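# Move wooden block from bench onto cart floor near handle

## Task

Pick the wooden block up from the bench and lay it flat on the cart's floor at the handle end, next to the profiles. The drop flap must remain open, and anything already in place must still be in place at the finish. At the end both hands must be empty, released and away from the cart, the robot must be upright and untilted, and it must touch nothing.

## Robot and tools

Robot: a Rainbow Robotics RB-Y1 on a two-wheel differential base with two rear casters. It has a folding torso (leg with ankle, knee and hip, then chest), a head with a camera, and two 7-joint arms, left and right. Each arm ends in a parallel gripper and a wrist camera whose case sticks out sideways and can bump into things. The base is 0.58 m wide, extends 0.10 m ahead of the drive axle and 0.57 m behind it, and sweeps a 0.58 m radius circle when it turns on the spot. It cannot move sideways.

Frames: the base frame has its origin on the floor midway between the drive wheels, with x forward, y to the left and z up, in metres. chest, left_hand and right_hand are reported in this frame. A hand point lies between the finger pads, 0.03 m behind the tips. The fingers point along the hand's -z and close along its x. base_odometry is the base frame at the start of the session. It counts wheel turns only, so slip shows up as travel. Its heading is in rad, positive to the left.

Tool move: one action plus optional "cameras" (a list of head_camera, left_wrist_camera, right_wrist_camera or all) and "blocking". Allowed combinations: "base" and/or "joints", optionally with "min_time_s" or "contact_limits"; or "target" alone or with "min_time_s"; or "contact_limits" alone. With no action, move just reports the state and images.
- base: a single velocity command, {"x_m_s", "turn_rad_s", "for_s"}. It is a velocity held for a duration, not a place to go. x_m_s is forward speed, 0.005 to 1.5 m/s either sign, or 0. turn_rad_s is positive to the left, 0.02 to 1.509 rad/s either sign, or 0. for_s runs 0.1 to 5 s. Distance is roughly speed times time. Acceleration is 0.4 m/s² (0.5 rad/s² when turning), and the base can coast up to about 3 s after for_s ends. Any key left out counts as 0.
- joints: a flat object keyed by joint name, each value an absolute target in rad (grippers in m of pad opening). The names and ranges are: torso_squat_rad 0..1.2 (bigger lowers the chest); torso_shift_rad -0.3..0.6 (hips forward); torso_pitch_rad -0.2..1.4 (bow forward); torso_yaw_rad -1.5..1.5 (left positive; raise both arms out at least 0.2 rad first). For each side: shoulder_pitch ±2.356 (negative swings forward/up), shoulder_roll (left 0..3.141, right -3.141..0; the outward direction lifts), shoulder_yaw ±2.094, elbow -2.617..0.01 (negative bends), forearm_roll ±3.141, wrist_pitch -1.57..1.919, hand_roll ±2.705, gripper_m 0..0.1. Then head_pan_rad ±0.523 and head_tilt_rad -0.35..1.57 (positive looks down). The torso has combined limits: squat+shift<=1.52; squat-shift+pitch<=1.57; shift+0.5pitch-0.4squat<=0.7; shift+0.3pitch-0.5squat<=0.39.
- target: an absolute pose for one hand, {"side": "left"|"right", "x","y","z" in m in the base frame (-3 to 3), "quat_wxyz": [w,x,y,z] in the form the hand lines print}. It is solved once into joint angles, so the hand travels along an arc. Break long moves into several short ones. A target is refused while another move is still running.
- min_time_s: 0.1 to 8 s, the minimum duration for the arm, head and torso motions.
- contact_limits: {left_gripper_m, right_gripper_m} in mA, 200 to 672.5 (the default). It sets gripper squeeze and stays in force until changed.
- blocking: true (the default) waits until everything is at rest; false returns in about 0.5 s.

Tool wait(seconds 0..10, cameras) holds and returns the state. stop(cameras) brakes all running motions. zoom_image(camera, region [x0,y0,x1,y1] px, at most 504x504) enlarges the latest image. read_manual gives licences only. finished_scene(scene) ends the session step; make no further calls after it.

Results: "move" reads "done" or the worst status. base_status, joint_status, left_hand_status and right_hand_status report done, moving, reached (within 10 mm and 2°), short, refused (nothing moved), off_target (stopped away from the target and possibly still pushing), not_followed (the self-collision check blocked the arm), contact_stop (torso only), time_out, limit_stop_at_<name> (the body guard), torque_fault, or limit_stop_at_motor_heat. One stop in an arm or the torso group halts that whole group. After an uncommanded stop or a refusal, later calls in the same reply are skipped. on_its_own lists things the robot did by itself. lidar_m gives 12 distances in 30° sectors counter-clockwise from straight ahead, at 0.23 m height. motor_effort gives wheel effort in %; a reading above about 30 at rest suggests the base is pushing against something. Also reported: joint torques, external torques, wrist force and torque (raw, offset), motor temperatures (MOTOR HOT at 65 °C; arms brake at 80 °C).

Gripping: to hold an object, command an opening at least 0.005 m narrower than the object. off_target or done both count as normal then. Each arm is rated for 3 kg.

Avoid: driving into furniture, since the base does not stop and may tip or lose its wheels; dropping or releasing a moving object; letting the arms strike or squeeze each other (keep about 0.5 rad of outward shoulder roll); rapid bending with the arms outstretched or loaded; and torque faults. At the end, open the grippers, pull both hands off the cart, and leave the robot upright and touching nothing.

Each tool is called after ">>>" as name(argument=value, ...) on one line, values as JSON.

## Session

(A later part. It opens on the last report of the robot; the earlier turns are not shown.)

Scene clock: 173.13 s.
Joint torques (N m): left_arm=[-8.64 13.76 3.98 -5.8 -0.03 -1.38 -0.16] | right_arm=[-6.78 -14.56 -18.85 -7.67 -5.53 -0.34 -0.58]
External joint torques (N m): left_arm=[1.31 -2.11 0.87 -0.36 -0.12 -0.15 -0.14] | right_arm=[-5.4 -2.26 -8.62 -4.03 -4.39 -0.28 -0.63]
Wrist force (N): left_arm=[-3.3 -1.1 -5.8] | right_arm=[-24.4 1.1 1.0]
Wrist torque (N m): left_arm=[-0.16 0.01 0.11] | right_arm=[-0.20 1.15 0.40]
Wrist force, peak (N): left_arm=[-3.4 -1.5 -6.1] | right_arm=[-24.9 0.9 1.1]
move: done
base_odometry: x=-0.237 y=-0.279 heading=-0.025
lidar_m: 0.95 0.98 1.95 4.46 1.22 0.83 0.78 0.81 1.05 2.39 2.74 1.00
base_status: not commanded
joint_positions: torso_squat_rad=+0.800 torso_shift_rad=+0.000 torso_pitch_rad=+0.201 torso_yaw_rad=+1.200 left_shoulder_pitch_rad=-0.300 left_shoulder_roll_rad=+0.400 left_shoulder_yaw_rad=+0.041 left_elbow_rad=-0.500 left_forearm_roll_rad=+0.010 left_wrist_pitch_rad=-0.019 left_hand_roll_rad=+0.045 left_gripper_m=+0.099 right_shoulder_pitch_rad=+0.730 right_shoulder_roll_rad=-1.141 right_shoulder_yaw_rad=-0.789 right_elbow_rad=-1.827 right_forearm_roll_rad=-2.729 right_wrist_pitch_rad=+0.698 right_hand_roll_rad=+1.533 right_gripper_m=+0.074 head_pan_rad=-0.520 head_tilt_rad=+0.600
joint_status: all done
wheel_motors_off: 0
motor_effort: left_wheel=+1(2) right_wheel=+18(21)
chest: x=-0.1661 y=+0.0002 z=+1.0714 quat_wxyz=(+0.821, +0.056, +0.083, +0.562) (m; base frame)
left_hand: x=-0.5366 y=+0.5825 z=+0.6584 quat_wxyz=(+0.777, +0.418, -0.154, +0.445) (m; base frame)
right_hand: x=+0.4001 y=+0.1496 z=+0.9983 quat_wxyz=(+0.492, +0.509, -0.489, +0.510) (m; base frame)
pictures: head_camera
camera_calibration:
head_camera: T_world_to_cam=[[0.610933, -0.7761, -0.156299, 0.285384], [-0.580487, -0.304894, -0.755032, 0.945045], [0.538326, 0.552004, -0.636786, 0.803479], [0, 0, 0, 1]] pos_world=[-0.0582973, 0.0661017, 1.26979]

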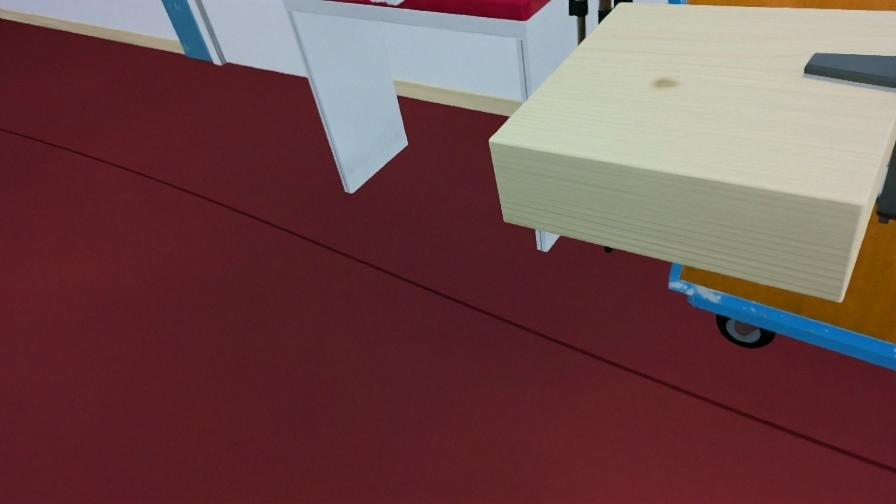

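>>> move(base={"x_m_s":0.2,"for_s":2.9}, cameras=["head_camera","right_wrist_camera"])

Scene clock: 178.97 s.
Joint torques (N m): left_arm=[-9.02 14.08 4.38 -5.68 0 -1.37 -0.1] | right_arm=[-7.32 -13.75 -17.99 -7.31 -5.45 -0.28 -0.62]
External joint torques (N m): left_arm=[0.93 -1.79 1.27 -0.24 -0.09 -0.13 -0.07] | right_arm=[-5.93 -1.44 -7.76 -3.67 -4.31 -0.21 -0.67]
Wrist force (N): left_arm=[-3.1 -1.6 -5.2] | right_arm=[-24.6 0.6 1.1]
Wrist torque (N m): left_arm=[-0.08 -0.06 0.15] | right_arm=[-0.24 1.20 0.42]
Wrist force, peak (N): left_arm=[-3.9 -2.7 -6.1] | right_arm=[-26.0 -0.1 1.2]
move: done
base_odometry: x=+0.343 y=-0.293 heading=-0.025
lidar_m: 0.35 0.37 0.49 3.60 2.13 1.45 1.36 1.40 1.82 4.13 0.57 0.40
base_status: done (sent for 2.9 of 2.9 s)
joint_positions: torso_squat_rad=+0.800 torso_shift_rad=+0.000 torso_pitch_rad=+0.201 torso_yaw_rad=+1.200 left_shoulder_pitch_rad=-0.300 left_shoulder_roll_rad=+0.400 left_shoulder_yaw_rad=+0.041 left_elbow_rad=-0.500 left_forearm_roll_rad=+0.010 left_wrist_pitch_rad=-0.019 left_hand_roll_rad=+0.045 left_gripper_m=+0.099 right_shoulder_pitch_rad=+0.730 right_shoulder_roll_rad=-1.141 right_shoulder_yaw_rad=-0.789 right_elbow_rad=-1.827 right_forearm_roll_rad=-2.729 right_wrist_pitch_rad=+0.698 right_hand_roll_rad=+1.533 right_gripper_m=+0.074 head_pan_rad=-0.520 head_tilt_rad=+0.600
joint_status: not commanded
wheel_motors_off: 0
motor_effort: left_wheel=+9(41) right_wheel=-7(47)
chest: x=-0.1661 y=+0.0002 z=+1.0714 quat_wxyz=(+0.821, +0.056, +0.083, +0.562) (m; base frame)
left_hand: x=-0.5366 y=+0.5825 z=+0.6584 quat_wxyz=(+0.777, +0.418, -0.154, +0.445) (m; base frame)
right_hand: x=+0.4001 y=+0.1496 z=+0.9984 quat_wxyz=(+0.492, +0.509, -0.489, +0.510) (m; base frame)
pictures: head_camera, right_wrist_camera
camera_calibration:
head_camera: T_world_to_cam=[[0.610973, -0.776058, -0.156349, 0.285369], [-0.580472, -0.304875, -0.755052, 0.945039], [0.538297, 0.552073, -0.636751, 0.803482], [0, 0, 0, 1]] pos_world=[-0.0582971, 0.0660016, 1.26979]
right_wrist_camera: T_world_to_cam=[[0.0264192, 0.0242434, -0.999357, 0.982293], [-0.841563, -0.539002, -0.0353234, 0.479668], [-0.539512, 0.841955, 0.00616238, 0.15598], [0, 0, 0, 1]] pos_world=[0.461873, 0.1034, 0.997643]

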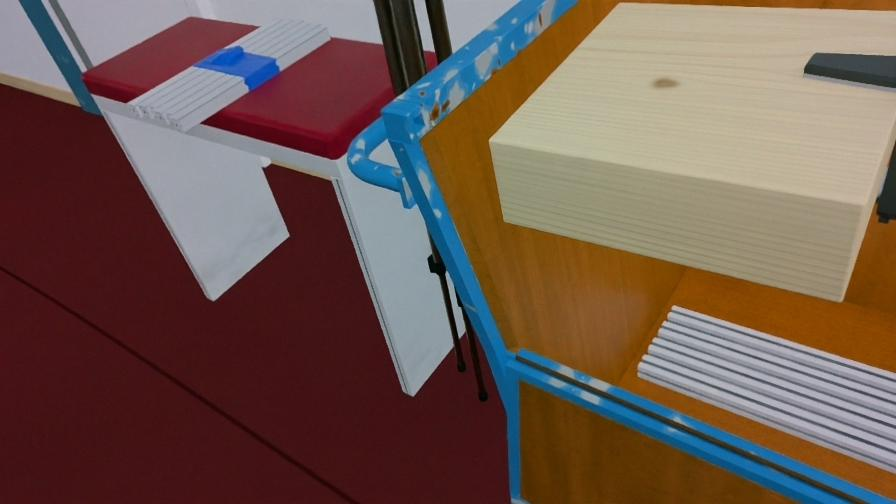

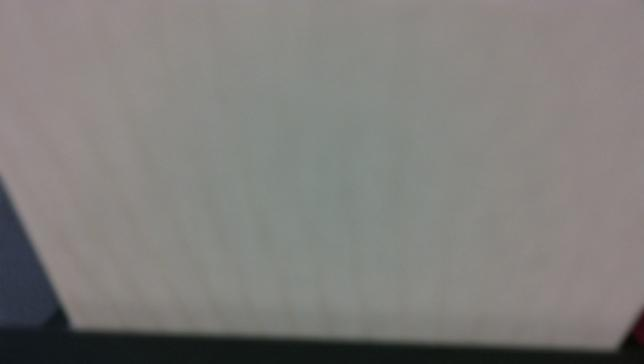

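>>> move(base={"x_m_s":0.1,"for_s":0.65}, joints={"torso_squat_rad":0.9,"torso_shift_rad":0.1,"torso_pitch_rad":0.45}, min_time_s=2)

>>> move(target={"side":"right","x":0.45,"y":0.14,"z":0.95,"quat_wxyz":[0.4902,0.5096,-0.4902,0.5096]}, min_time_s=2, cameras=["head_camera"])

>>> move(joints={"torso_squat_rad":1.0,"torso_shift_rad":0.2,"torso_pitch_rad":0.7}, min_time_s=2)

>>> move(target={"side":"right","x":0.45,"y":0.14,"z":0.8,"quat_wxyz":[0.4902,0.5096,-0.4902,0.5096]}, min_time_s=2, cameras=["head_camera"])

Scene clock: 188.40 s.
Joint torques (N m): left_arm=[-4.92 18.33 5.26 -3.96 0.09 -1.12 -0.11] | right_arm=[-6.85 -11.43 -16.59 -10.66 -5.41 1.53 -0.48]
External joint torques (N m): left_arm=[0.8 -2.38 1.1 -0.24 -0.02 -0.22 -0.1] | right_arm=[-6.29 -1.42 -7.53 -5.4 -4.26 1.13 -0.53]
Wrist force (N): left_arm=[-2.1 -2.5 -5.3] | right_arm=[-23.9 -4.8 1.3]
Wrist torque (N m): left_arm=[-0.08 0.01 0.10] | right_arm=[-0.50 1.11 0.41]
Wrist force, peak (N): left_arm=[-4.0 -1.5 -5.9] | right_arm=[-25.5 -2.5 1.9]
move: done
base_odometry: x=+0.409 y=-0.295 heading=-0.024
lidar_m: 0.28 0.30 0.40 1.69 2.22 1.52 1.43 1.48 1.90 4.31 0.48 0.32
base_status: done (sent for 0.67 of 0.67 s)
joint_positions: torso_squat_rad=+0.900 torso_shift_rad=+0.100 torso_pitch_rad=+0.451 torso_yaw_rad=+1.200 left_shoulder_pitch_rad=-0.300 left_shoulder_roll_rad=+0.400 left_shoulder_yaw_rad=+0.041 left_elbow_rad=-0.500 left_forearm_roll_rad=+0.010 left_wrist_pitch_rad=-0.019 left_hand_roll_rad=+0.045 left_gripper_m=+0.099 right_shoulder_pitch_rad=+0.730 right_shoulder_roll_rad=-1.141 right_shoulder_yaw_rad=-0.789 right_elbow_rad=-1.826 right_forearm_roll_rad=-2.729 right_wrist_pitch_rad=+0.698 right_hand_roll_rad=+1.533 right_gripper_m=+0.074 head_pan_rad=-0.520 head_tilt_rad=+0.600
joint_status: all done
wheel_motors_off: 0
motor_effort: left_wheel=+7(37) right_wheel=-8(21)
chest: x=-0.0496 y=+0.0002 z=+0.9920 quat_wxyz=(+0.804, +0.126, +0.185, +0.550) (m; base frame)
left_hand: x=-0.5108 y=+0.5824 z=+0.6835 quat_wxyz=(+0.790, +0.470, -0.056, +0.390) (m; base frame)
right_hand: x=+0.4812 y=+0.1495 z=+0.7810 quat_wxyz=(+0.549, +0.568, -0.424, +0.442) (m; base frame)
pictures: none

Scene clock: 190.73 s.
Joint torques (N m): left_arm=[-5.12 18.31 4.86 -3.93 0.05 -1.14 -0.01] | right_arm=[-4.08 -6.7 -16.89 -3.72 -3.89 -3.12 -0.46]
External joint torques (N m): left_arm=[0.6 -2.41 0.71 -0.22 -0.06 -0.24 0] | right_arm=[-5.06 -1.78 -7.48 -1.75 -3.14 -2.37 -0.51]
Wrist force (N): left_arm=[-2.2 -2.6 -4.5] | right_arm=[-24.8 1.2 1.2]
Wrist torque (N m): left_arm=[-0.08 0.03 0.12] | right_arm=[-0.13 1.11 0.41]
Wrist force, peak (N): left_arm=[-2.8 -3.4 -5.2] | right_arm=[-25.4 -5.2 1.6]
move: done
base_odometry: x=+0.409 y=-0.295 heading=-0.024
lidar_m: 0.30 0.31 0.40 1.68 2.23 1.52 1.43 1.48 1.91 4.32 0.47 0.32
base_status: not commanded
joint_positions: torso_squat_rad=+0.900 torso_shift_rad=+0.100 torso_pitch_rad=+0.451 torso_yaw_rad=+1.200 left_shoulder_pitch_rad=-0.300 left_shoulder_roll_rad=+0.400 left_shoulder_yaw_rad=+0.041 left_elbow_rad=-0.500 left_forearm_roll_rad=+0.010 left_wrist_pitch_rad=-0.019 left_hand_roll_rad=+0.045 left_gripper_m=+0.099 right_shoulder_pitch_rad=+1.084 right_shoulder_roll_rad=-1.161 right_shoulder_yaw_rad=-1.433 right_elbow_rad=-2.228 right_forearm_roll_rad=-2.601 right_wrist_pitch_rad=+0.542 right_hand_roll_rad=+1.167 right_gripper_m=+0.074 head_pan_rad=-0.520 head_tilt_rad=+0.600
joint_status: all done
wheel_motors_off: 0
motor_effort: left_wheel=+7(8) right_wheel=-10(11)
chest: x=-0.0496 y=+0.0002 z=+0.9920 quat_wxyz=(+0.804, +0.126, +0.185, +0.550) (m; base frame)
left_hand: x=-0.5108 y=+0.5824 z=+0.6835 quat_wxyz=(+0.790, +0.470, -0.056, +0.390) (m; base frame)
right_hand: x=+0.4496 y=+0.1404 z=+0.9491 quat_wxyz=(+0.488, +0.512, -0.491, +0.509) (m; base frame)
right_hand_status: reached (checked arc, planned for 2.0 s): 1 mm and 0.4 deg off.
pictures: head_camera
camera_calibration:
head_camera: T_world_to_cam=[[0.553264, -0.776081, -0.30265, 0.34401], [-0.749256, -0.30486, -0.587943, 0.778557], [0.364025, 0.55205, -0.750151, 0.794001], [0, 0, 0, 1]] pos_world=[0.103973, 0.0660017, 1.15748]

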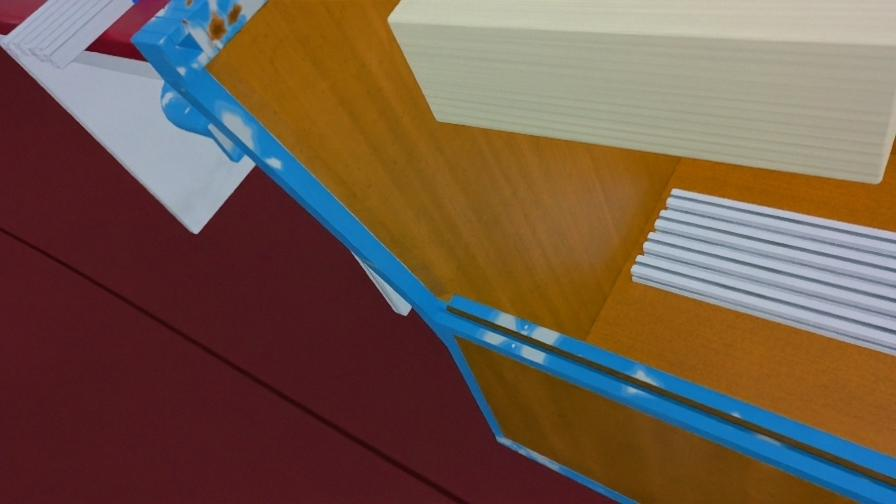

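Scene clock: 193.03 s.
Joint torques (N m): left_arm=[-1.45 21.27 6.07 -1.98 0.14 -0.74 -0.09] | right_arm=[-4.24 -4.66 -16.33 -7.6 -4.25 -1.31 -0.39]
External joint torques (N m): left_arm=[-0.31 -3 1.13 -0.21 0.01 -0.22 -0.08] | right_arm=[-5.35 -1.61 -7.5 -3.56 -3.39 -1.02 -0.44]
Wrist force (N): left_arm=[-0.7 -3.8 -4.4] | right_arm=[-23.9 -5.3 1.3]
Wrist torque (N m): left_arm=[0.00 0.11 0.05] | right_arm=[-0.44 1.11 0.38]
Wrist force, peak (N): left_arm=[-2.9 -3.2 -5.5] | right_arm=[-25.2 -3.6 1.5]
move: done
base_odometry: x=+0.409 y=-0.295 heading=-0.024
lidar_m: 0.29 0.31 0.41 1.69 2.23 1.53 1.43 1.47 1.90 4.32 0.46 0.33
base_status: not commanded
joint_positions: torso_squat_rad=+1.000 torso_shift_rad=+0.200 torso_pitch_rad=+0.701 torso_yaw_rad=+1.200 left_shoulder_pitch_rad=-0.300 left_shoulder_roll_rad=+0.400 left_shoulder_yaw_rad=+0.041 left_elbow_rad=-0.500 left_forearm_roll_rad=+0.010 left_wrist_pitch_rad=-0.019 left_hand_roll_rad=+0.045 left_gripper_m=+0.099 right_shoulder_pitch_rad=+1.084 right_shoulder_roll_rad=-1.161 right_shoulder_yaw_rad=-1.433 right_elbow_rad=-2.227 right_forearm_roll_rad=-2.601 right_wrist_pitch_rad=+0.542 right_hand_roll_rad=+1.167 right_gripper_m=+0.074 head_pan_rad=-0.520 head_tilt_rad=+0.600
joint_status: all done
wheel_motors_off: 0
motor_effort: left_wheel=+7(9) right_wheel=-7(10)
chest: x=+0.0468 y=+0.0002 z=+0.8877 quat_wxyz=(+0.775, +0.194, +0.283, +0.530) (m; base frame)
left_hand: x=-0.4763 y=+0.5824 z=+0.7029 quat_wxyz=(+0.791, +0.515, +0.043, +0.328) (m; base frame)
right_hand: x=+0.5202 y=+0.1403 z=+0.7225 quat_wxyz=(+0.545, +0.571, -0.426, +0.441) (m; base frame)
pictures: none

Scene clock: 195.37 s.
Joint torques (N m): left_arm=[-0.95 21.36 5.98 -1.88 0.04 -0.73 -0.08] | right_arm=[-1.66 0.49 -13.51 -3.3 -2.35 -4.47 -0.55]
External joint torques (N m): left_arm=[0.19 -2.9 1.04 -0.12 -0.09 -0.22 -0.08] | right_arm=[-4.29 0.34 -6.08 -1.8 -1.98 -3.42 -0.6]
Wrist force (N): left_arm=[-0.9 -3.7 -4.5] | right_arm=[-24.8 1.0 0.7]
Wrist torque (N m): left_arm=[0.06 0.05 0.07] | right_arm=[-0.18 1.10 0.40]
Wrist force, peak (N): left_arm=[-1.6 -4.6 -4.6] | right_arm=[-24.8 -4.6 0.9]
move: done
base_odometry: x=+0.409 y=-0.295 heading=-0.024
lidar_m: 0.29 0.30 0.40 1.69 2.21 1.52 1.41 1.47 1.89 4.31 0.47 0.32
base_status: not commanded
joint_positions: torso_squat_rad=+1.000 torso_shift_rad=+0.200 torso_pitch_rad=+0.701 torso_yaw_rad=+1.200 left_shoulder_pitch_rad=-0.300 left_shoulder_roll_rad=+0.400 left_shoulder_yaw_rad=+0.041 left_elbow_rad=-0.500 left_forearm_roll_rad=+0.010 left_wrist_pitch_rad=-0.019 left_hand_roll_rad=+0.045 left_gripper_m=+0.099 right_shoulder_pitch_rad=+1.266 right_shoulder_roll_rad=-1.057 right_shoulder_yaw_rad=-1.767 right_elbow_rad=-2.589 right_forearm_roll_rad=-2.454 right_wrist_pitch_rad=+0.357 right_hand_roll_rad=+0.987 right_gripper_m=+0.074 head_pan_rad=-0.520 head_tilt_rad=+0.600
joint_status: all done
wheel_motors_off: 0
motor_effort: left_wheel=+7(8) right_wheel=-8(9)
chest: x=+0.0468 y=+0.0002 z=+0.8877 quat_wxyz=(+0.775, +0.194, +0.283, +0.530) (m; base frame)
left_hand: x=-0.4763 y=+0.5824 z=+0.7029 quat_wxyz=(+0.791, +0.515, +0.043, +0.328) (m; base frame)
right_hand: x=+0.4492 y=+0.1406 z=+0.7994 quat_wxyz=(+0.486, +0.513, -0.491, +0.510) (m; base frame)
right_hand_status: reached (checked arc, planned for 2.0 s): 1 mm and 0.6 deg off.
pictures: head_camera
camera_calibration:
head_camera: T_world_to_cam=[[0.461077, -0.776159, -0.430099, 0.376578], [-0.871467, -0.304749, -0.384284, 0.614459], [0.167193, 0.552002, -0.816909, 0.749161], [0, 0, 0, 1]] pos_world=[0.236594, 0.0660021, 1.01009]

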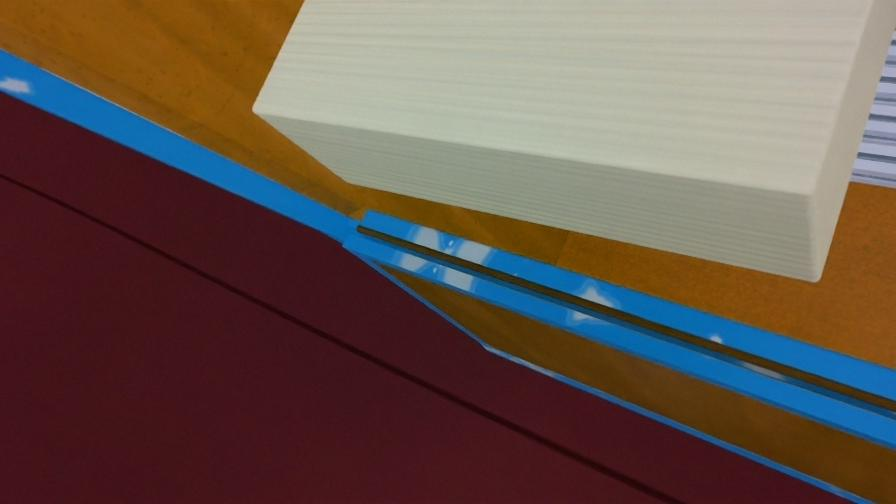

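>>> move(target={"side":"right","x":0.48,"y":0.14,"z":0.72,"quat_wxyz":[0.4902,0.5096,-0.4902,0.5096]}, min_time_s=2, cameras=["head_camera"])

>>> move(joints={"head_pan_rad":-0.52,"head_tilt_rad":0.25}, cameras=["head_camera"])

Scene clock: 201.63 s.
Joint torques (N m): left_arm=[-1.08 21.49 6.02 -1.71 0.04 -0.71 -0.05] | right_arm=[-6.12 -5.6 -10.66 -8.57 -3.6 -1.91 -0.22]
External joint torques (N m): left_arm=[0.05 -2.77 1.07 0.06 -0.09 -0.2 -0.05] | right_arm=[-8.23 -3.07 -2.81 -4.15 -2.89 -1.41 -0.27]
Wrist force (N): left_arm=[-0.2 -3.8 -4.6] | right_arm=[-24.0 0.5 0.8]
Wrist torque (N m): left_arm=[0.03 0.17 0.08] | right_arm=[-0.14 1.21 0.25]
Wrist force, peak (N): left_arm=[-1.0 -4.4 -5.2] | right_arm=[-25.4 0.1 0.6]
move: done
base_odometry: x=+0.409 y=-0.295 heading=-0.024
lidar_m: 0.29 0.29 0.41 1.69 2.21 1.54 1.43 1.47 1.90 4.32 0.46 0.33
base_status: not commanded
joint_positions: torso_squat_rad=+1.000 torso_shift_rad=+0.200 torso_pitch_rad=+0.701 torso_yaw_rad=+1.200 left_shoulder_pitch_rad=-0.300 left_shoulder_roll_rad=+0.400 left_shoulder_yaw_rad=+0.041 left_elbow_rad=-0.500 left_forearm_roll_rad=+0.010 left_wrist_pitch_rad=-0.019 left_hand_roll_rad=+0.045 left_gripper_m=+0.099 right_shoulder_pitch_rad=+1.066 right_shoulder_roll_rad=-1.065 right_shoulder_yaw_rad=-1.384 right_elbow_rad=-2.393 right_forearm_roll_rad=-2.450 right_wrist_pitch_rad=+0.479 right_hand_roll_rad=+1.306 right_gripper_m=+0.074 head_pan_rad=-0.520 head_tilt_rad=+0.600
joint_status: all done
wheel_motors_off: 0
motor_effort: left_wheel=+8(8) right_wheel=-7(10)
chest: x=+0.0468 y=+0.0002 z=+0.8877 quat_wxyz=(+0.775, +0.194, +0.283, +0.530) (m; base frame)
left_hand: x=-0.4763 y=+0.5824 z=+0.7029 quat_wxyz=(+0.791, +0.515, +0.043, +0.328) (m; base frame)
right_hand: x=+0.4800 y=+0.1398 z=+0.7190 quat_wxyz=(+0.492, +0.508, -0.489, +0.510) (m; base frame)
right_hand_status: reached (checked arc, planned for 2.0 s): 1 mm and 0.3 deg off.
pictures: head_camera
camera_calibration:
head_camera: T_world_to_cam=[[0.461077, -0.776159, -0.430099, 0.376578], [-0.871467, -0.304749, -0.384284, 0.614459], [0.167193, 0.552002, -0.816909, 0.749161], [0, 0, 0, 1]] pos_world=[0.236594, 0.0660021, 1.01009]

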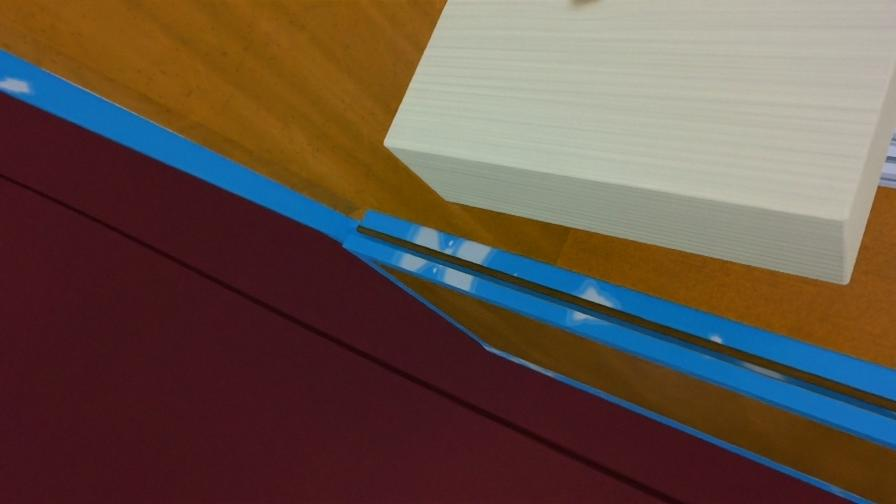

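Scene clock: 202.50 s.
Joint torques (N m): left_arm=[-1.22 21.28 6.26 -1.9 0.14 -0.76 -0.01] | right_arm=[-5.69 -5.42 -10.81 -8.39 -3.61 -1.83 -0.1]
External joint torques (N m): left_arm=[-0.08 -2.98 1.32 -0.13 0.01 -0.25 0] | right_arm=[-7.81 -2.9 -2.96 -3.97 -2.9 -1.33 -0.15]
Wrist force (N): left_arm=[-1.0 -4.3 -4.3] | right_arm=[-24.5 0.9 0.9]
Wrist torque (N m): left_arm=[0.10 0.06 0.09] | right_arm=[-0.16 1.15 0.24]
Wrist force, peak (N): left_arm=[-1.1 -4.0 -5.3] | right_arm=[-24.8 0.6 0.7]
move: done
base_odometry: x=+0.409 y=-0.295 heading=-0.024
lidar_m: 0.29 0.30 0.40 1.69 2.23 1.52 1.42 1.48 1.89 4.32 0.48 0.32
base_status: not commanded
joint_positions: torso_squat_rad=+1.000 torso_shift_rad=+0.200 torso_pitch_rad=+0.701 torso_yaw_rad=+1.200 left_shoulder_pitch_rad=-0.300 left_shoulder_roll_rad=+0.400 left_shoulder_yaw_rad=+0.041 left_elbow_rad=-0.500 left_forearm_roll_rad=+0.010 left_wrist_pitch_rad=-0.019 left_hand_roll_rad=+0.045 left_gripper_m=+0.099 right_shoulder_pitch_rad=+1.066 right_shoulder_roll_rad=-1.065 right_shoulder_yaw_rad=-1.384 right_elbow_rad=-2.393 right_forearm_roll_rad=-2.450 right_wrist_pitch_rad=+0.479 right_hand_roll_rad=+1.306 right_gripper_m=+0.074 head_pan_rad=-0.520 head_tilt_rad=+0.250
joint_status: all done
wheel_motors_off: 0
motor_effort: left_wheel=+7(9) right_wheel=-8(9)
chest: x=+0.0468 y=+0.0002 z=+0.8877 quat_wxyz=(+0.775, +0.194, +0.283, +0.530) (m; base frame)
left_hand: x=-0.4763 y=+0.5824 z=+0.7029 quat_wxyz=(+0.791, +0.515, +0.043, +0.328) (m; base frame)
right_hand: x=+0.4800 y=+0.1398 z=+0.7190 quat_wxyz=(+0.492, +0.508, -0.489, +0.510) (m; base frame)
pictures: head_camera
camera_calibration:
head_camera: T_world_to_cam=[[0.469038, -0.769476, -0.433487, 0.378524], [-0.759268, -0.100604, -0.642955, 0.857563], [0.451128, 0.630703, -0.631425, 0.503766], [0, 0, 0, 1]] pos_world=[0.246314, 0.0598132, 1.03355]

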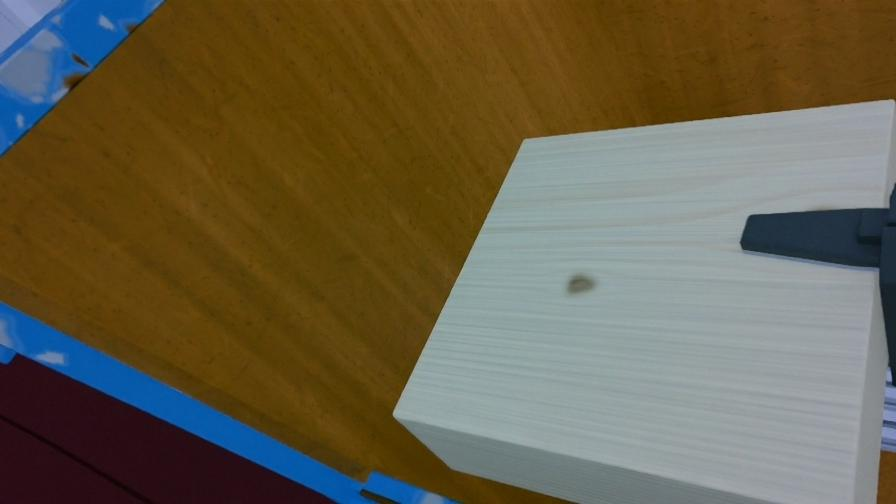

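>>> move(target={"side":"right","x":0.48,"y":0.14,"z":0.62,"quat_wxyz":[0.4902,0.5096,-0.4902,0.5096]}, min_time_s=2)

>>> move(target={"side":"right","x":0.48,"y":0.14,"z":0.52,"quat_wxyz":[0.4902,0.5096,-0.4902,0.5096]}, min_time_s=2, cameras=["head_camera","right_wrist_camera"])

>>> move(joints={"head_pan_rad":-0.52,"head_tilt_rad":0.6}, cameras=["head_camera"])

Scene clock: 207.13 s.
Joint torques (N m): left_arm=[-1.14 21.31 5.85 -2.07 0.01 -0.7 0.03] | right_arm=[-31.68 31.79 10.07 3.07 5.39 0.94 3.9]
External joint torques (N m): left_arm=[0.09 -2.82 0.94 -0.25 -0.12 -0.17 0.03] | right_arm=[-33.55 36.56 17.28 9.6 6.4 0.78 3.86]
Wrist force (N): left_arm=[-0.8 -4.0 -4.5] | right_arm=[4.0 1.9 -8.5]
Wrist torque (N m): left_arm=[0.05 0.07 0.09] | right_arm=[-1.53 -3.72 -3.88]
Wrist force, peak (N): left_arm=[-1.5 -4.2 -5.4] | right_arm=[-25.2 1.5 0.7]
move: done
base_odometry: x=+0.410 y=-0.295 heading=-0.023
lidar_m: 0.29 0.30 0.39 1.70 2.21 1.52 1.43 1.47 1.91 4.34 0.46 0.31
base_status: not commanded
joint_positions: torso_squat_rad=+1.000 torso_shift_rad=+0.198 torso_pitch_rad=+0.692 torso_yaw_rad=+1.199 left_shoulder_pitch_rad=-0.300 left_shoulder_roll_rad=+0.400 left_shoulder_yaw_rad=+0.041 left_elbow_rad=-0.500 left_forearm_roll_rad=+0.010 left_wrist_pitch_rad=-0.019 left_hand_roll_rad=+0.045 left_gripper_m=+0.099 right_shoulder_pitch_rad=+0.854 right_shoulder_roll_rad=-1.020 right_shoulder_yaw_rad=-1.009 right_elbow_rad=-2.168 right_forearm_roll_rad=-2.472 right_wrist_pitch_rad=+0.606 right_hand_roll_rad=+1.667 right_gripper_m=+0.076 head_pan_rad=-0.520 head_tilt_rad=+0.250
joint_status: all done
wheel_motors_off: 0
motor_effort: left_wheel=+1(8) right_wheel=-49(51)
chest: x=+0.0438 y=+0.0013 z=+0.8893 quat_wxyz=(+0.776, +0.190, +0.281, +0.531) (m; base frame)
left_hand: x=-0.4783 y=+0.5827 z=+0.6984 quat_wxyz=(+0.792, +0.512, +0.040, +0.331) (m; base frame)
right_hand: x=+0.4775 y=+0.1418 z=+0.6261 quat_wxyz=(+0.487, +0.506, -0.489, +0.517) (m; base frame)
right_hand_status: reached (checked arc, planned for 2.0 s): 7 mm and 1.0 deg off.
pictures: none

Scene clock: 217.70 s.
Joint torques (N m): left_arm=[-1.37 21.24 5.86 -1.92 -0.06 -0.79 -0.01] | right_arm=[-45.17 12.92 4.6 -11.26 -3.5 4.35 0.23]
External joint torques (N m): left_arm=[-0.14 -2.84 0.96 -0.1 -0.19 -0.26 -0.01] | right_arm=[-47.21 17.65 11.71 -4.66 -2.42 4.08 0.18]
External joint torques when the fault began: right_arm=[-71.8 37.93 18.29 5.33 -4.24 0.06 -0.49]
Wrist force (N): left_arm=[-1.4 -3.9 -4.4] | right_arm=[-17.7 -15.3 1.4]
Wrist torque (N m): left_arm=[0.03 0.02 0.12] | right_arm=[0.29 1.38 -0.48]
Wrist force, peak (N): left_arm=[-2.1 -5.2 -5.3] | right_arm=[-49.4 -3.3 0.7]
move: torque_fault
TORQUE FAULT: right_shoulder_pitch_rad reached its load limit. The robot stopped for 10 seconds, dropped its targets and accepts commands again. Before the stop ended, the hold on right_shoulder_pitch_rad was turned back by 1.4 degrees, the way its load pushed it. The stop added 9.4 s to the call.
base_odometry: x=+0.410 y=-0.295 heading=-0.025
lidar_m: 0.28 0.29 0.39 1.69 2.19 1.52 1.43 1.46 1.94 4.51 0.46 0.31
base_status: not commanded
joint_positions: torso_squat_rad=+1.001 torso_shift_rad=+0.197 torso_pitch_rad=+0.690 torso_yaw_rad=+1.198 left_shoulder_pitch_rad=-0.300 left_shoulder_roll_rad=+0.400 left_shoulder_yaw_rad=+0.041 left_elbow_rad=-0.500 left_forearm_roll_rad=+0.010 left_wrist_pitch_rad=-0.019 left_hand_roll_rad=+0.045 left_gripper_m=+0.099 right_shoulder_pitch_rad=+0.851 right_shoulder_roll_rad=-1.016 right_shoulder_yaw_rad=-0.965 right_elbow_rad=-2.117 right_forearm_roll_rad=-2.483 right_wrist_pitch_rad=+0.648 right_hand_roll_rad=+1.735 right_gripper_m=+0.075 head_pan_rad=-0.520 head_tilt_rad=+0.250
joint_status: right_shoulder_pitch_rad torque_fault (moved -0.023 of -0.243); right_shoulder_roll_rad torque_fault (moved +0.003 of +0.041); right_shoulder_yaw_rad torque_fault (moved +0.044 of +0.276); right_elbow_rad torque_fault (moved +0.050 of +0.375); right_forearm_roll_rad torque_fault (moved -0.011 of -0.048); right_wrist_pitch_rad torque_fault (moved +0.043 of +0.187); right_hand_roll_rad torque_fault (moved +0.068 of +0.319)
wheel_motors_off: 0
on_its_own: right_shoulder_pitch_rad is held at +0.839, not at your +0.611, since a torque_fault; right_shoulder_roll_rad is held at -1.011, not at your -0.979, since a torque_fault; right_shoulder_yaw_rad is held at -0.962, not at your -0.733, since a torque_fault; right_elbow_rad is held at -2.118, not at your -1.793, since a torque_fault; right_forearm_roll_rad is held at -2.484, not at your -2.520, since a torque_fault; right_wrist_pitch_rad is held at +0.649, not at your +0.793, since a torque_fault; right_hand_roll_rad is held at +1.735, not at your +1.986, since a torque_fault
motor_effort: left_wheel=-22(47) right_wheel=-2(50)
chest: x=+0.0429 y=+0.0018 z=+0.8897 quat_wxyz=(+0.777, +0.189, +0.281, +0.531) (m; base frame)
left_hand: x=-0.4785 y=+0.5831 z=+0.6968 quat_wxyz=(+0.792, +0.511, +0.040, +0.331) (m; base frame)
right_hand: x=+0.4711 y=+0.1372 z=+0.6044 quat_wxyz=(+0.486, +0.505, -0.478, +0.530) (m; base frame)
right_hand_status: short (checked arc, planned for 2.0 s): torque_fault, 85 mm and 2.8 deg off.
pictures: head_camera, right_wrist_camera
camera_calibration:
head_camera: T_world_to_cam=[[0.47385, -0.771227, -0.425058, 0.374789], [-0.752429, -0.103812, -0.650442, 0.862386], [0.457512, 0.628038, -0.629485, 0.503737], [0, 0, 0, 1]] pos_world=[0.240825, 0.0622083, 1.03733]
right_wrist_camera: T_world_to_cam=[[0.0456225, -0.00415567, -0.99895, 0.581603], [-0.822198, -0.568113, -0.0351868, 0.513617], [-0.56737, 0.82294, -0.0293355, 0.244343], [0, 0, 0, 1]] pos_world=[0.534394, 0.0931295, 0.606233]

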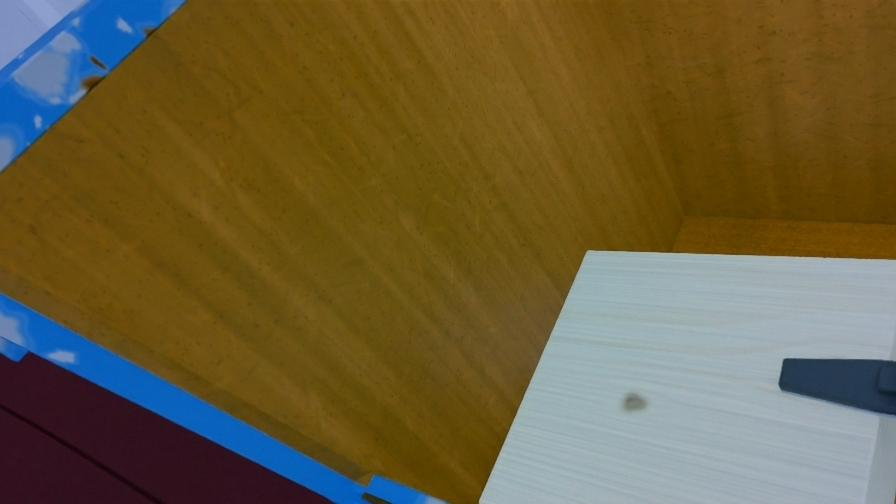

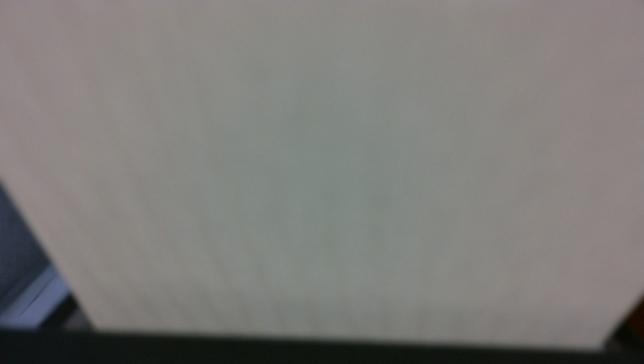

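not run: a stop that you did not command came earlier in this reply.

>>> move(joints={"head_pan_rad":-0.52,"head_tilt_rad":0.75}, cameras=["head_camera"])

Scene clock: 221.63 s.
Joint torques (N m): left_arm=[-1.34 21.1 5.9 -2.01 0.07 -0.75 0.02] | right_arm=[-44.99 13.28 4.65 -11.41 -3.37 4.2 0.26]
External joint torques (N m): left_arm=[-0.11 -2.99 1 -0.19 -0.06 -0.23 0.02] | right_arm=[-47.04 18.02 11.76 -4.81 -2.3 3.93 0.21]
Wrist force (N): left_arm=[-0.7 -4.1 -4.8] | right_arm=[-17.7 -14.6 1.9]
Wrist torque (N m): left_arm=[0.04 0.08 0.08] | right_arm=[0.18 1.36 -0.51]
Wrist force, peak (N): left_arm=[-1.1 -4.4 -5.4] | right_arm=[-19.1 -15.2 1.7]
move: done
base_odometry: x=+0.410 y=-0.295 heading=-0.025
lidar_m: 0.28 0.29 0.39 1.69 2.20 1.51 1.43 1.48 1.93 4.52 0.45 0.32
base_status: not commanded
joint_positions: torso_squat_rad=+1.001 torso_shift_rad=+0.197 torso_pitch_rad=+0.690 torso_yaw_rad=+1.198 left_shoulder_pitch_rad=-0.300 left_shoulder_roll_rad=+0.400 left_shoulder_yaw_rad=+0.041 left_elbow_rad=-0.500 left_forearm_roll_rad=+0.010 left_wrist_pitch_rad=-0.019 left_hand_roll_rad=+0.045 left_gripper_m=+0.099 right_shoulder_pitch_rad=+0.851 right_shoulder_roll_rad=-1.016 right_shoulder_yaw_rad=-0.965 right_elbow_rad=-2.117 right_forearm_roll_rad=-2.483 right_wrist_pitch_rad=+0.648 right_hand_roll_rad=+1.735 right_gripper_m=+0.075 head_pan_rad=-0.520 head_tilt_rad=+0.750
joint_status: all done
wheel_motors_off: 0
on_its_own: right_shoulder_pitch_rad is held at +0.839, not at your +0.611, since a torque_fault; right_shoulder_roll_rad is held at -1.011, not at your -0.979, since a torque_fault; right_shoulder_yaw_rad is held at -0.962, not at your -0.733, since a torque_fault; right_elbow_rad is held at -2.118, not at your -1.793, since a torque_fault; right_forearm_roll_rad is held at -2.484, not at your -2.520, since a torque_fault; right_wrist_pitch_rad is held at +0.649, not at your +0.793, since a torque_fault; right_hand_roll_rad is held at +1.735, not at your +1.986, since a torque_fault
motor_effort: left_wheel=-22(23) right_wheel=-3(3)
chest: x=+0.0429 y=+0.0018 z=+0.8897 quat_wxyz=(+0.777, +0.189, +0.281, +0.531) (m; base frame)
left_hand: x=-0.4785 y=+0.5831 z=+0.6968 quat_wxyz=(+0.792, +0.511, +0.040, +0.331) (m; base frame)
right_hand: x=+0.4711 y=+0.1372 z=+0.6044 quat_wxyz=(+0.486, +0.505, -0.478, +0.530) (m; base frame)
pictures: head_camera
camera_calibration:
head_camera: T_world_to_cam=[[0.463042, -0.780843, -0.419375, 0.370958], [-0.885152, -0.382936, -0.264322, 0.491265], [0.0457999, 0.493603, -0.86848, 0.827728], [0, 0, 0, 1]] pos_world=[0.225165, 0.0692136, 1.00429]

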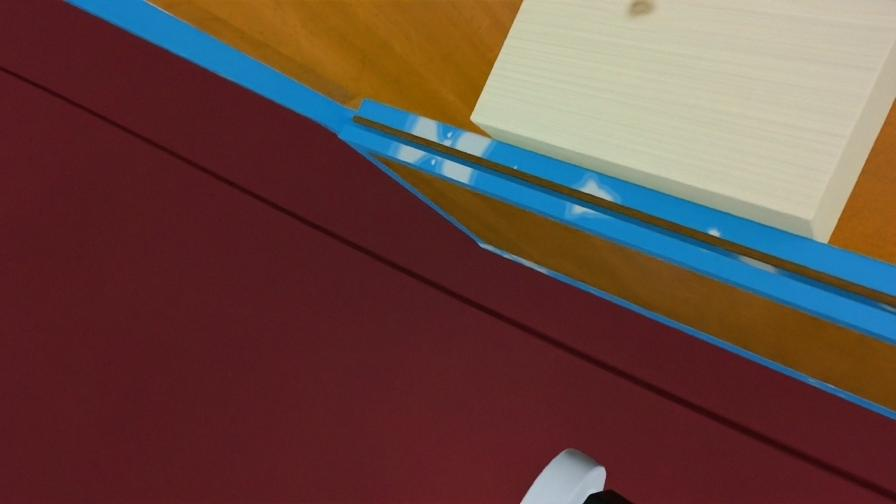

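>>> move(target={"side":"right","x":0.48,"y":0.14,"z":0.70,"quat_wxyz":[0.4902,0.5096,-0.4902,0.5096]}, min_time_s=2, cameras=["head_camera"])

>>> move(target={"side":"right","x":0.503,"y":0.14,"z":0.69,"quat_wxyz":[0.4902,0.5096,-0.4902,0.5096]}, min_time_s=1.5, cameras=["head_camera"])

Scene clock: 226.17 s.
Joint torques (N m): left_arm=[-1.34 21.28 5.86 -1.93 -0.05 -0.72 0] | right_arm=[-2.45 -6.37 -13.94 -11.3 -4.49 -1.11 -0.41]
External joint torques (N m): left_arm=[-0.19 -2.98 0.92 -0.16 -0.18 -0.2 0.01] | right_arm=[-4.55 -3.23 -6.2 -6.13 -3.67 -0.88 -0.46]
Wrist force (N): left_arm=[-0.5 -4.3 -4.4] | right_arm=[-24.7 0.9 1.3]
Wrist torque (N m): left_arm=[0.05 0.10 0.09] | right_arm=[-0.17 1.21 0.29]
Wrist force, peak (N): left_arm=[-1.1 -4.5 -5.1] | right_arm=[-27.8 -7.0 -0.8]
move: done
base_odometry: x=+0.409 y=-0.295 heading=-0.025
lidar_m: 0.28 0.30 0.40 1.69 2.19 1.51 1.42 1.48 1.92 4.52 0.45 0.31
base_status: not commanded
joint_positions: torso_squat_rad=+1.000 torso_shift_rad=+0.200 torso_pitch_rad=+0.701 torso_yaw_rad=+1.200 left_shoulder_pitch_rad=-0.300 left_shoulder_roll_rad=+0.400 left_shoulder_yaw_rad=+0.041 left_elbow_rad=-0.500 left_forearm_roll_rad=+0.010 left_wrist_pitch_rad=-0.019 left_hand_roll_rad=+0.045 left_gripper_m=+0.099 right_shoulder_pitch_rad=+1.012 right_shoulder_roll_rad=-1.053 right_shoulder_yaw_rad=-1.268 right_elbow_rad=-2.333 right_forearm_roll_rad=-2.492 right_wrist_pitch_rad=+0.511 right_hand_roll_rad=+1.437 right_gripper_m=+0.075 head_pan_rad=-0.520 head_tilt_rad=+0.750
joint_status: all done
wheel_motors_off: 0
motor_effort: left_wheel=-14(23) right_wheel=+11(14)
chest: x=+0.0467 y=+0.0002 z=+0.8877 quat_wxyz=(+0.775, +0.194, +0.283, +0.530) (m; base frame)
left_hand: x=-0.4764 y=+0.5825 z=+0.7027 quat_wxyz=(+0.791, +0.515, +0.043, +0.328) (m; base frame)
right_hand: x=+0.4820 y=+0.1389 z=+0.6931 quat_wxyz=(+0.492, +0.513, -0.489, +0.505) (m; base frame)
right_hand_status: reached (checked arc, planned for 2.0 s): 7 mm and 0.7 deg off.
pictures: head_camera
camera_calibration:
head_camera: T_world_to_cam=[[0.458441, -0.779191, -0.427425, 0.374504], [-0.887947, -0.381475, -0.256957, 0.487016], [0.0371665, 0.497331, -0.866765, 0.825577], [0, 0, 0, 1]] pos_world=[0.230073, 0.0670106, 1.0008]

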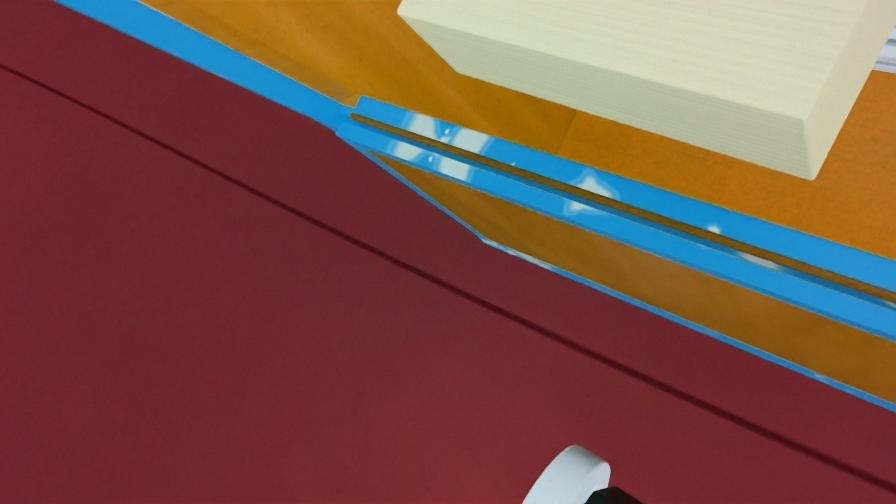

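Scene clock: 228.00 s.
Joint torques (N m): left_arm=[-1.25 21.29 5.96 -1.8 0.05 -0.85 -0.12] | right_arm=[-6.53 -7.24 -14.72 -9.67 -4.84 -0.86 0.04]
External joint torques (N m): left_arm=[-0.11 -2.97 1.02 -0.03 -0.08 -0.34 -0.12] | right_arm=[-8.07 -3.4 -6.51 -4.65 -3.95 -0.62 -0.01]
Wrist force (N): left_arm=[-0.7 -4.0 -4.4] | right_arm=[-24.6 0.9 0.9]
Wrist torque (N m): left_arm=[0.07 0.06 0.07] | right_arm=[-0.15 1.19 0.09]
Wrist force, peak (N): left_arm=[-1.3 -4.3 -5.1] | right_arm=[-25.0 1.2 1.2]
move: done
base_odometry: x=+0.409 y=-0.295 heading=-0.025
lidar_m: 0.29 0.30 0.40 1.70 2.20 1.51 1.43 1.48 1.92 4.51 0.45 0.30
base_status: not commanded
joint_positions: torso_squat_rad=+1.000 torso_shift_rad=+0.200 torso_pitch_rad=+0.701 torso_yaw_rad=+1.200 left_shoulder_pitch_rad=-0.300 left_shoulder_roll_rad=+0.400 left_shoulder_yaw_rad=+0.041 left_elbow_rad=-0.500 left_forearm_roll_rad=+0.010 left_wrist_pitch_rad=-0.019 left_hand_roll_rad=+0.045 left_gripper_m=+0.099 right_shoulder_pitch_rad=+0.993 right_shoulder_roll_rad=-1.101 right_shoulder_yaw_rad=-1.281 right_elbow_rad=-2.246 right_forearm_roll_rad=-2.505 right_wrist_pitch_rad=+0.553 right_hand_roll_rad=+1.445 right_gripper_m=+0.075 head_pan_rad=-0.520 head_tilt_rad=+0.750
joint_status: all done
wheel_motors_off: 0
motor_effort: left_wheel=-15(16) right_wheel=+12(14)
chest: x=+0.0467 y=+0.0002 z=+0.8877 quat_wxyz=(+0.775, +0.194, +0.283, +0.530) (m; base frame)
left_hand: x=-0.4764 y=+0.5825 z=+0.7028 quat_wxyz=(+0.791, +0.515, +0.043, +0.328) (m; base frame)
right_hand: x=+0.5030 y=+0.1397 z=+0.6885 quat_wxyz=(+0.492, +0.509, -0.489, +0.510) (m; base frame)
right_hand_status: reached (checked arc, planned for 1.5 s): 2 mm and 0.2 deg off.
pictures: head_camera
camera_calibration:
head_camera: T_world_to_cam=[[0.458441, -0.779191, -0.427425, 0.374504], [-0.887947, -0.381475, -0.256957, 0.487016], [0.0371665, 0.497331, -0.866765, 0.825577], [0, 0, 0, 1]] pos_world=[0.230073, 0.0670106, 1.0008]

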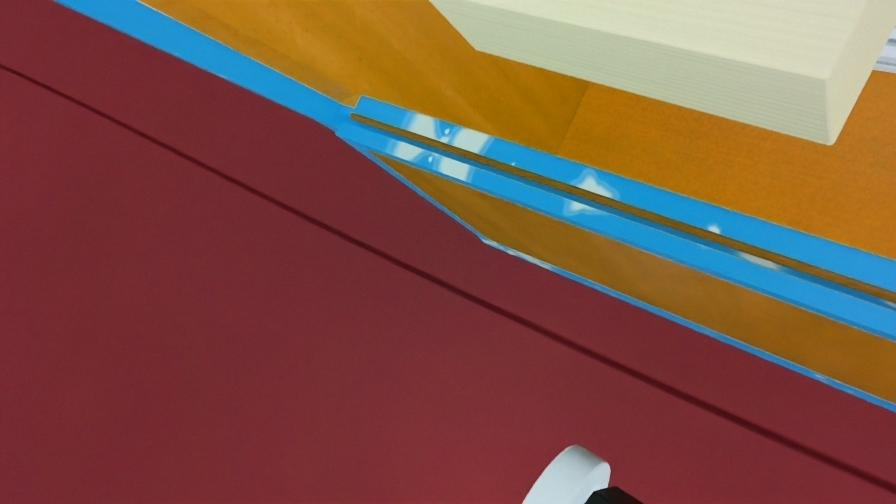

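>>> move(target={"side":"right","x":0.498,"y":0.14,"z":0.60,"quat_wxyz":[0.4811,0.5182,-0.4811,0.5182]}, min_time_s=2, cameras=["head_camera"])

Scene clock: 234.77 s.
Joint torques (N m): left_arm=[-1.56 21.23 5.96 -1.91 0.07 -0.76 -0.03] | right_arm=[-43.69 14.27 -6.44 -12.65 -5.21 1.36 0]
External joint torques (N m): left_arm=[-0.35 -2.89 1.05 -0.1 -0.06 -0.24 -0.03] | right_arm=[-44.9 20.03 1.24 -6.41 -4.06 1.03 -0.05]
Wrist force (N): left_arm=[-1.1 -4.1 -4.4] | right_arm=[-23.8 1.6 0.1]
Wrist torque (N m): left_arm=[0.06 0.07 0.09] | right_arm=[-0.18 1.30 0.14]
Wrist force, peak (N): left_arm=[-1.0 -4.4 -5.1] | right_arm=[-27.0 2.8 -1.5]
move: short
base_odometry: x=+0.410 y=-0.295 heading=-0.024
lidar_m: 0.29 0.30 0.40 1.68 2.19 1.51 1.42 1.48 1.94 4.52 0.46 0.32
base_status: not commanded
joint_positions: torso_squat_rad=+1.000 torso_shift_rad=+0.197 torso_pitch_rad=+0.692 torso_yaw_rad=+1.199 left_shoulder_pitch_rad=-0.300 left_shoulder_roll_rad=+0.400 left_shoulder_yaw_rad=+0.041 left_elbow_rad=-0.500 left_forearm_roll_rad=+0.010 left_wrist_pitch_rad=-0.019 left_hand_roll_rad=+0.045 left_gripper_m=+0.099 right_shoulder_pitch_rad=+0.832 right_shoulder_roll_rad=-1.096 right_shoulder_yaw_rad=-0.975 right_elbow_rad=-2.005 right_forearm_roll_rad=-2.541 right_wrist_pitch_rad=+0.701 right_hand_roll_rad=+1.755 right_gripper_m=+0.075 head_pan_rad=-0.520 head_tilt_rad=+0.750
joint_status: right_shoulder_pitch_rad time_out (moved -0.161 of -0.190); right_shoulder_roll_rad time_out (moved +0.005 of +0.021); the others done
wheel_motors_off: 0
on_its_own: right_shoulder_pitch_rad is held at +0.820, not at your +0.802, since a time_out
motor_effort: left_wheel=-19(25) right_wheel=-12(33)
chest: x=+0.0437 y=+0.0016 z=+0.8893 quat_wxyz=(+0.777, +0.190, +0.281, +0.531) (m; base frame)
left_hand: x=-0.4782 y=+0.5829 z=+0.6979 quat_wxyz=(+0.792, +0.512, +0.040, +0.330) (m; base frame)
right_hand: x=+0.4939 y=+0.1398 z=+0.5984 quat_wxyz=(+0.482, +0.512, -0.470, +0.533) (m; base frame)
right_hand_status: short (checked arc, planned for 2.0 s): time_out, 4 mm and 2.2 deg off.
pictures: head_camera
camera_calibration:
head_camera: T_world_to_cam=[[0.462252, -0.780537, -0.420815, 0.371658], [-0.885652, -0.382783, -0.262865, 0.49043], [0.0440943, 0.494206, -0.868226, 0.827405], [0, 0, 0, 1]] pos_world=[0.226067, 0.0689129, 1.00369]

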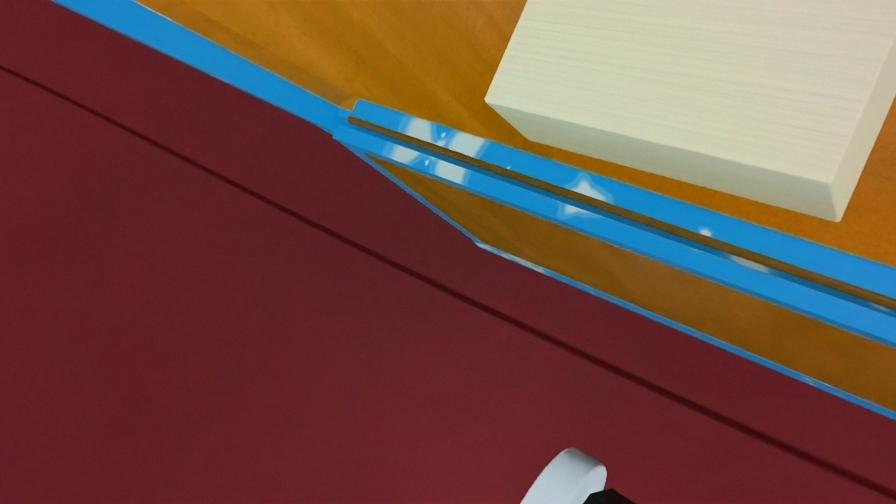

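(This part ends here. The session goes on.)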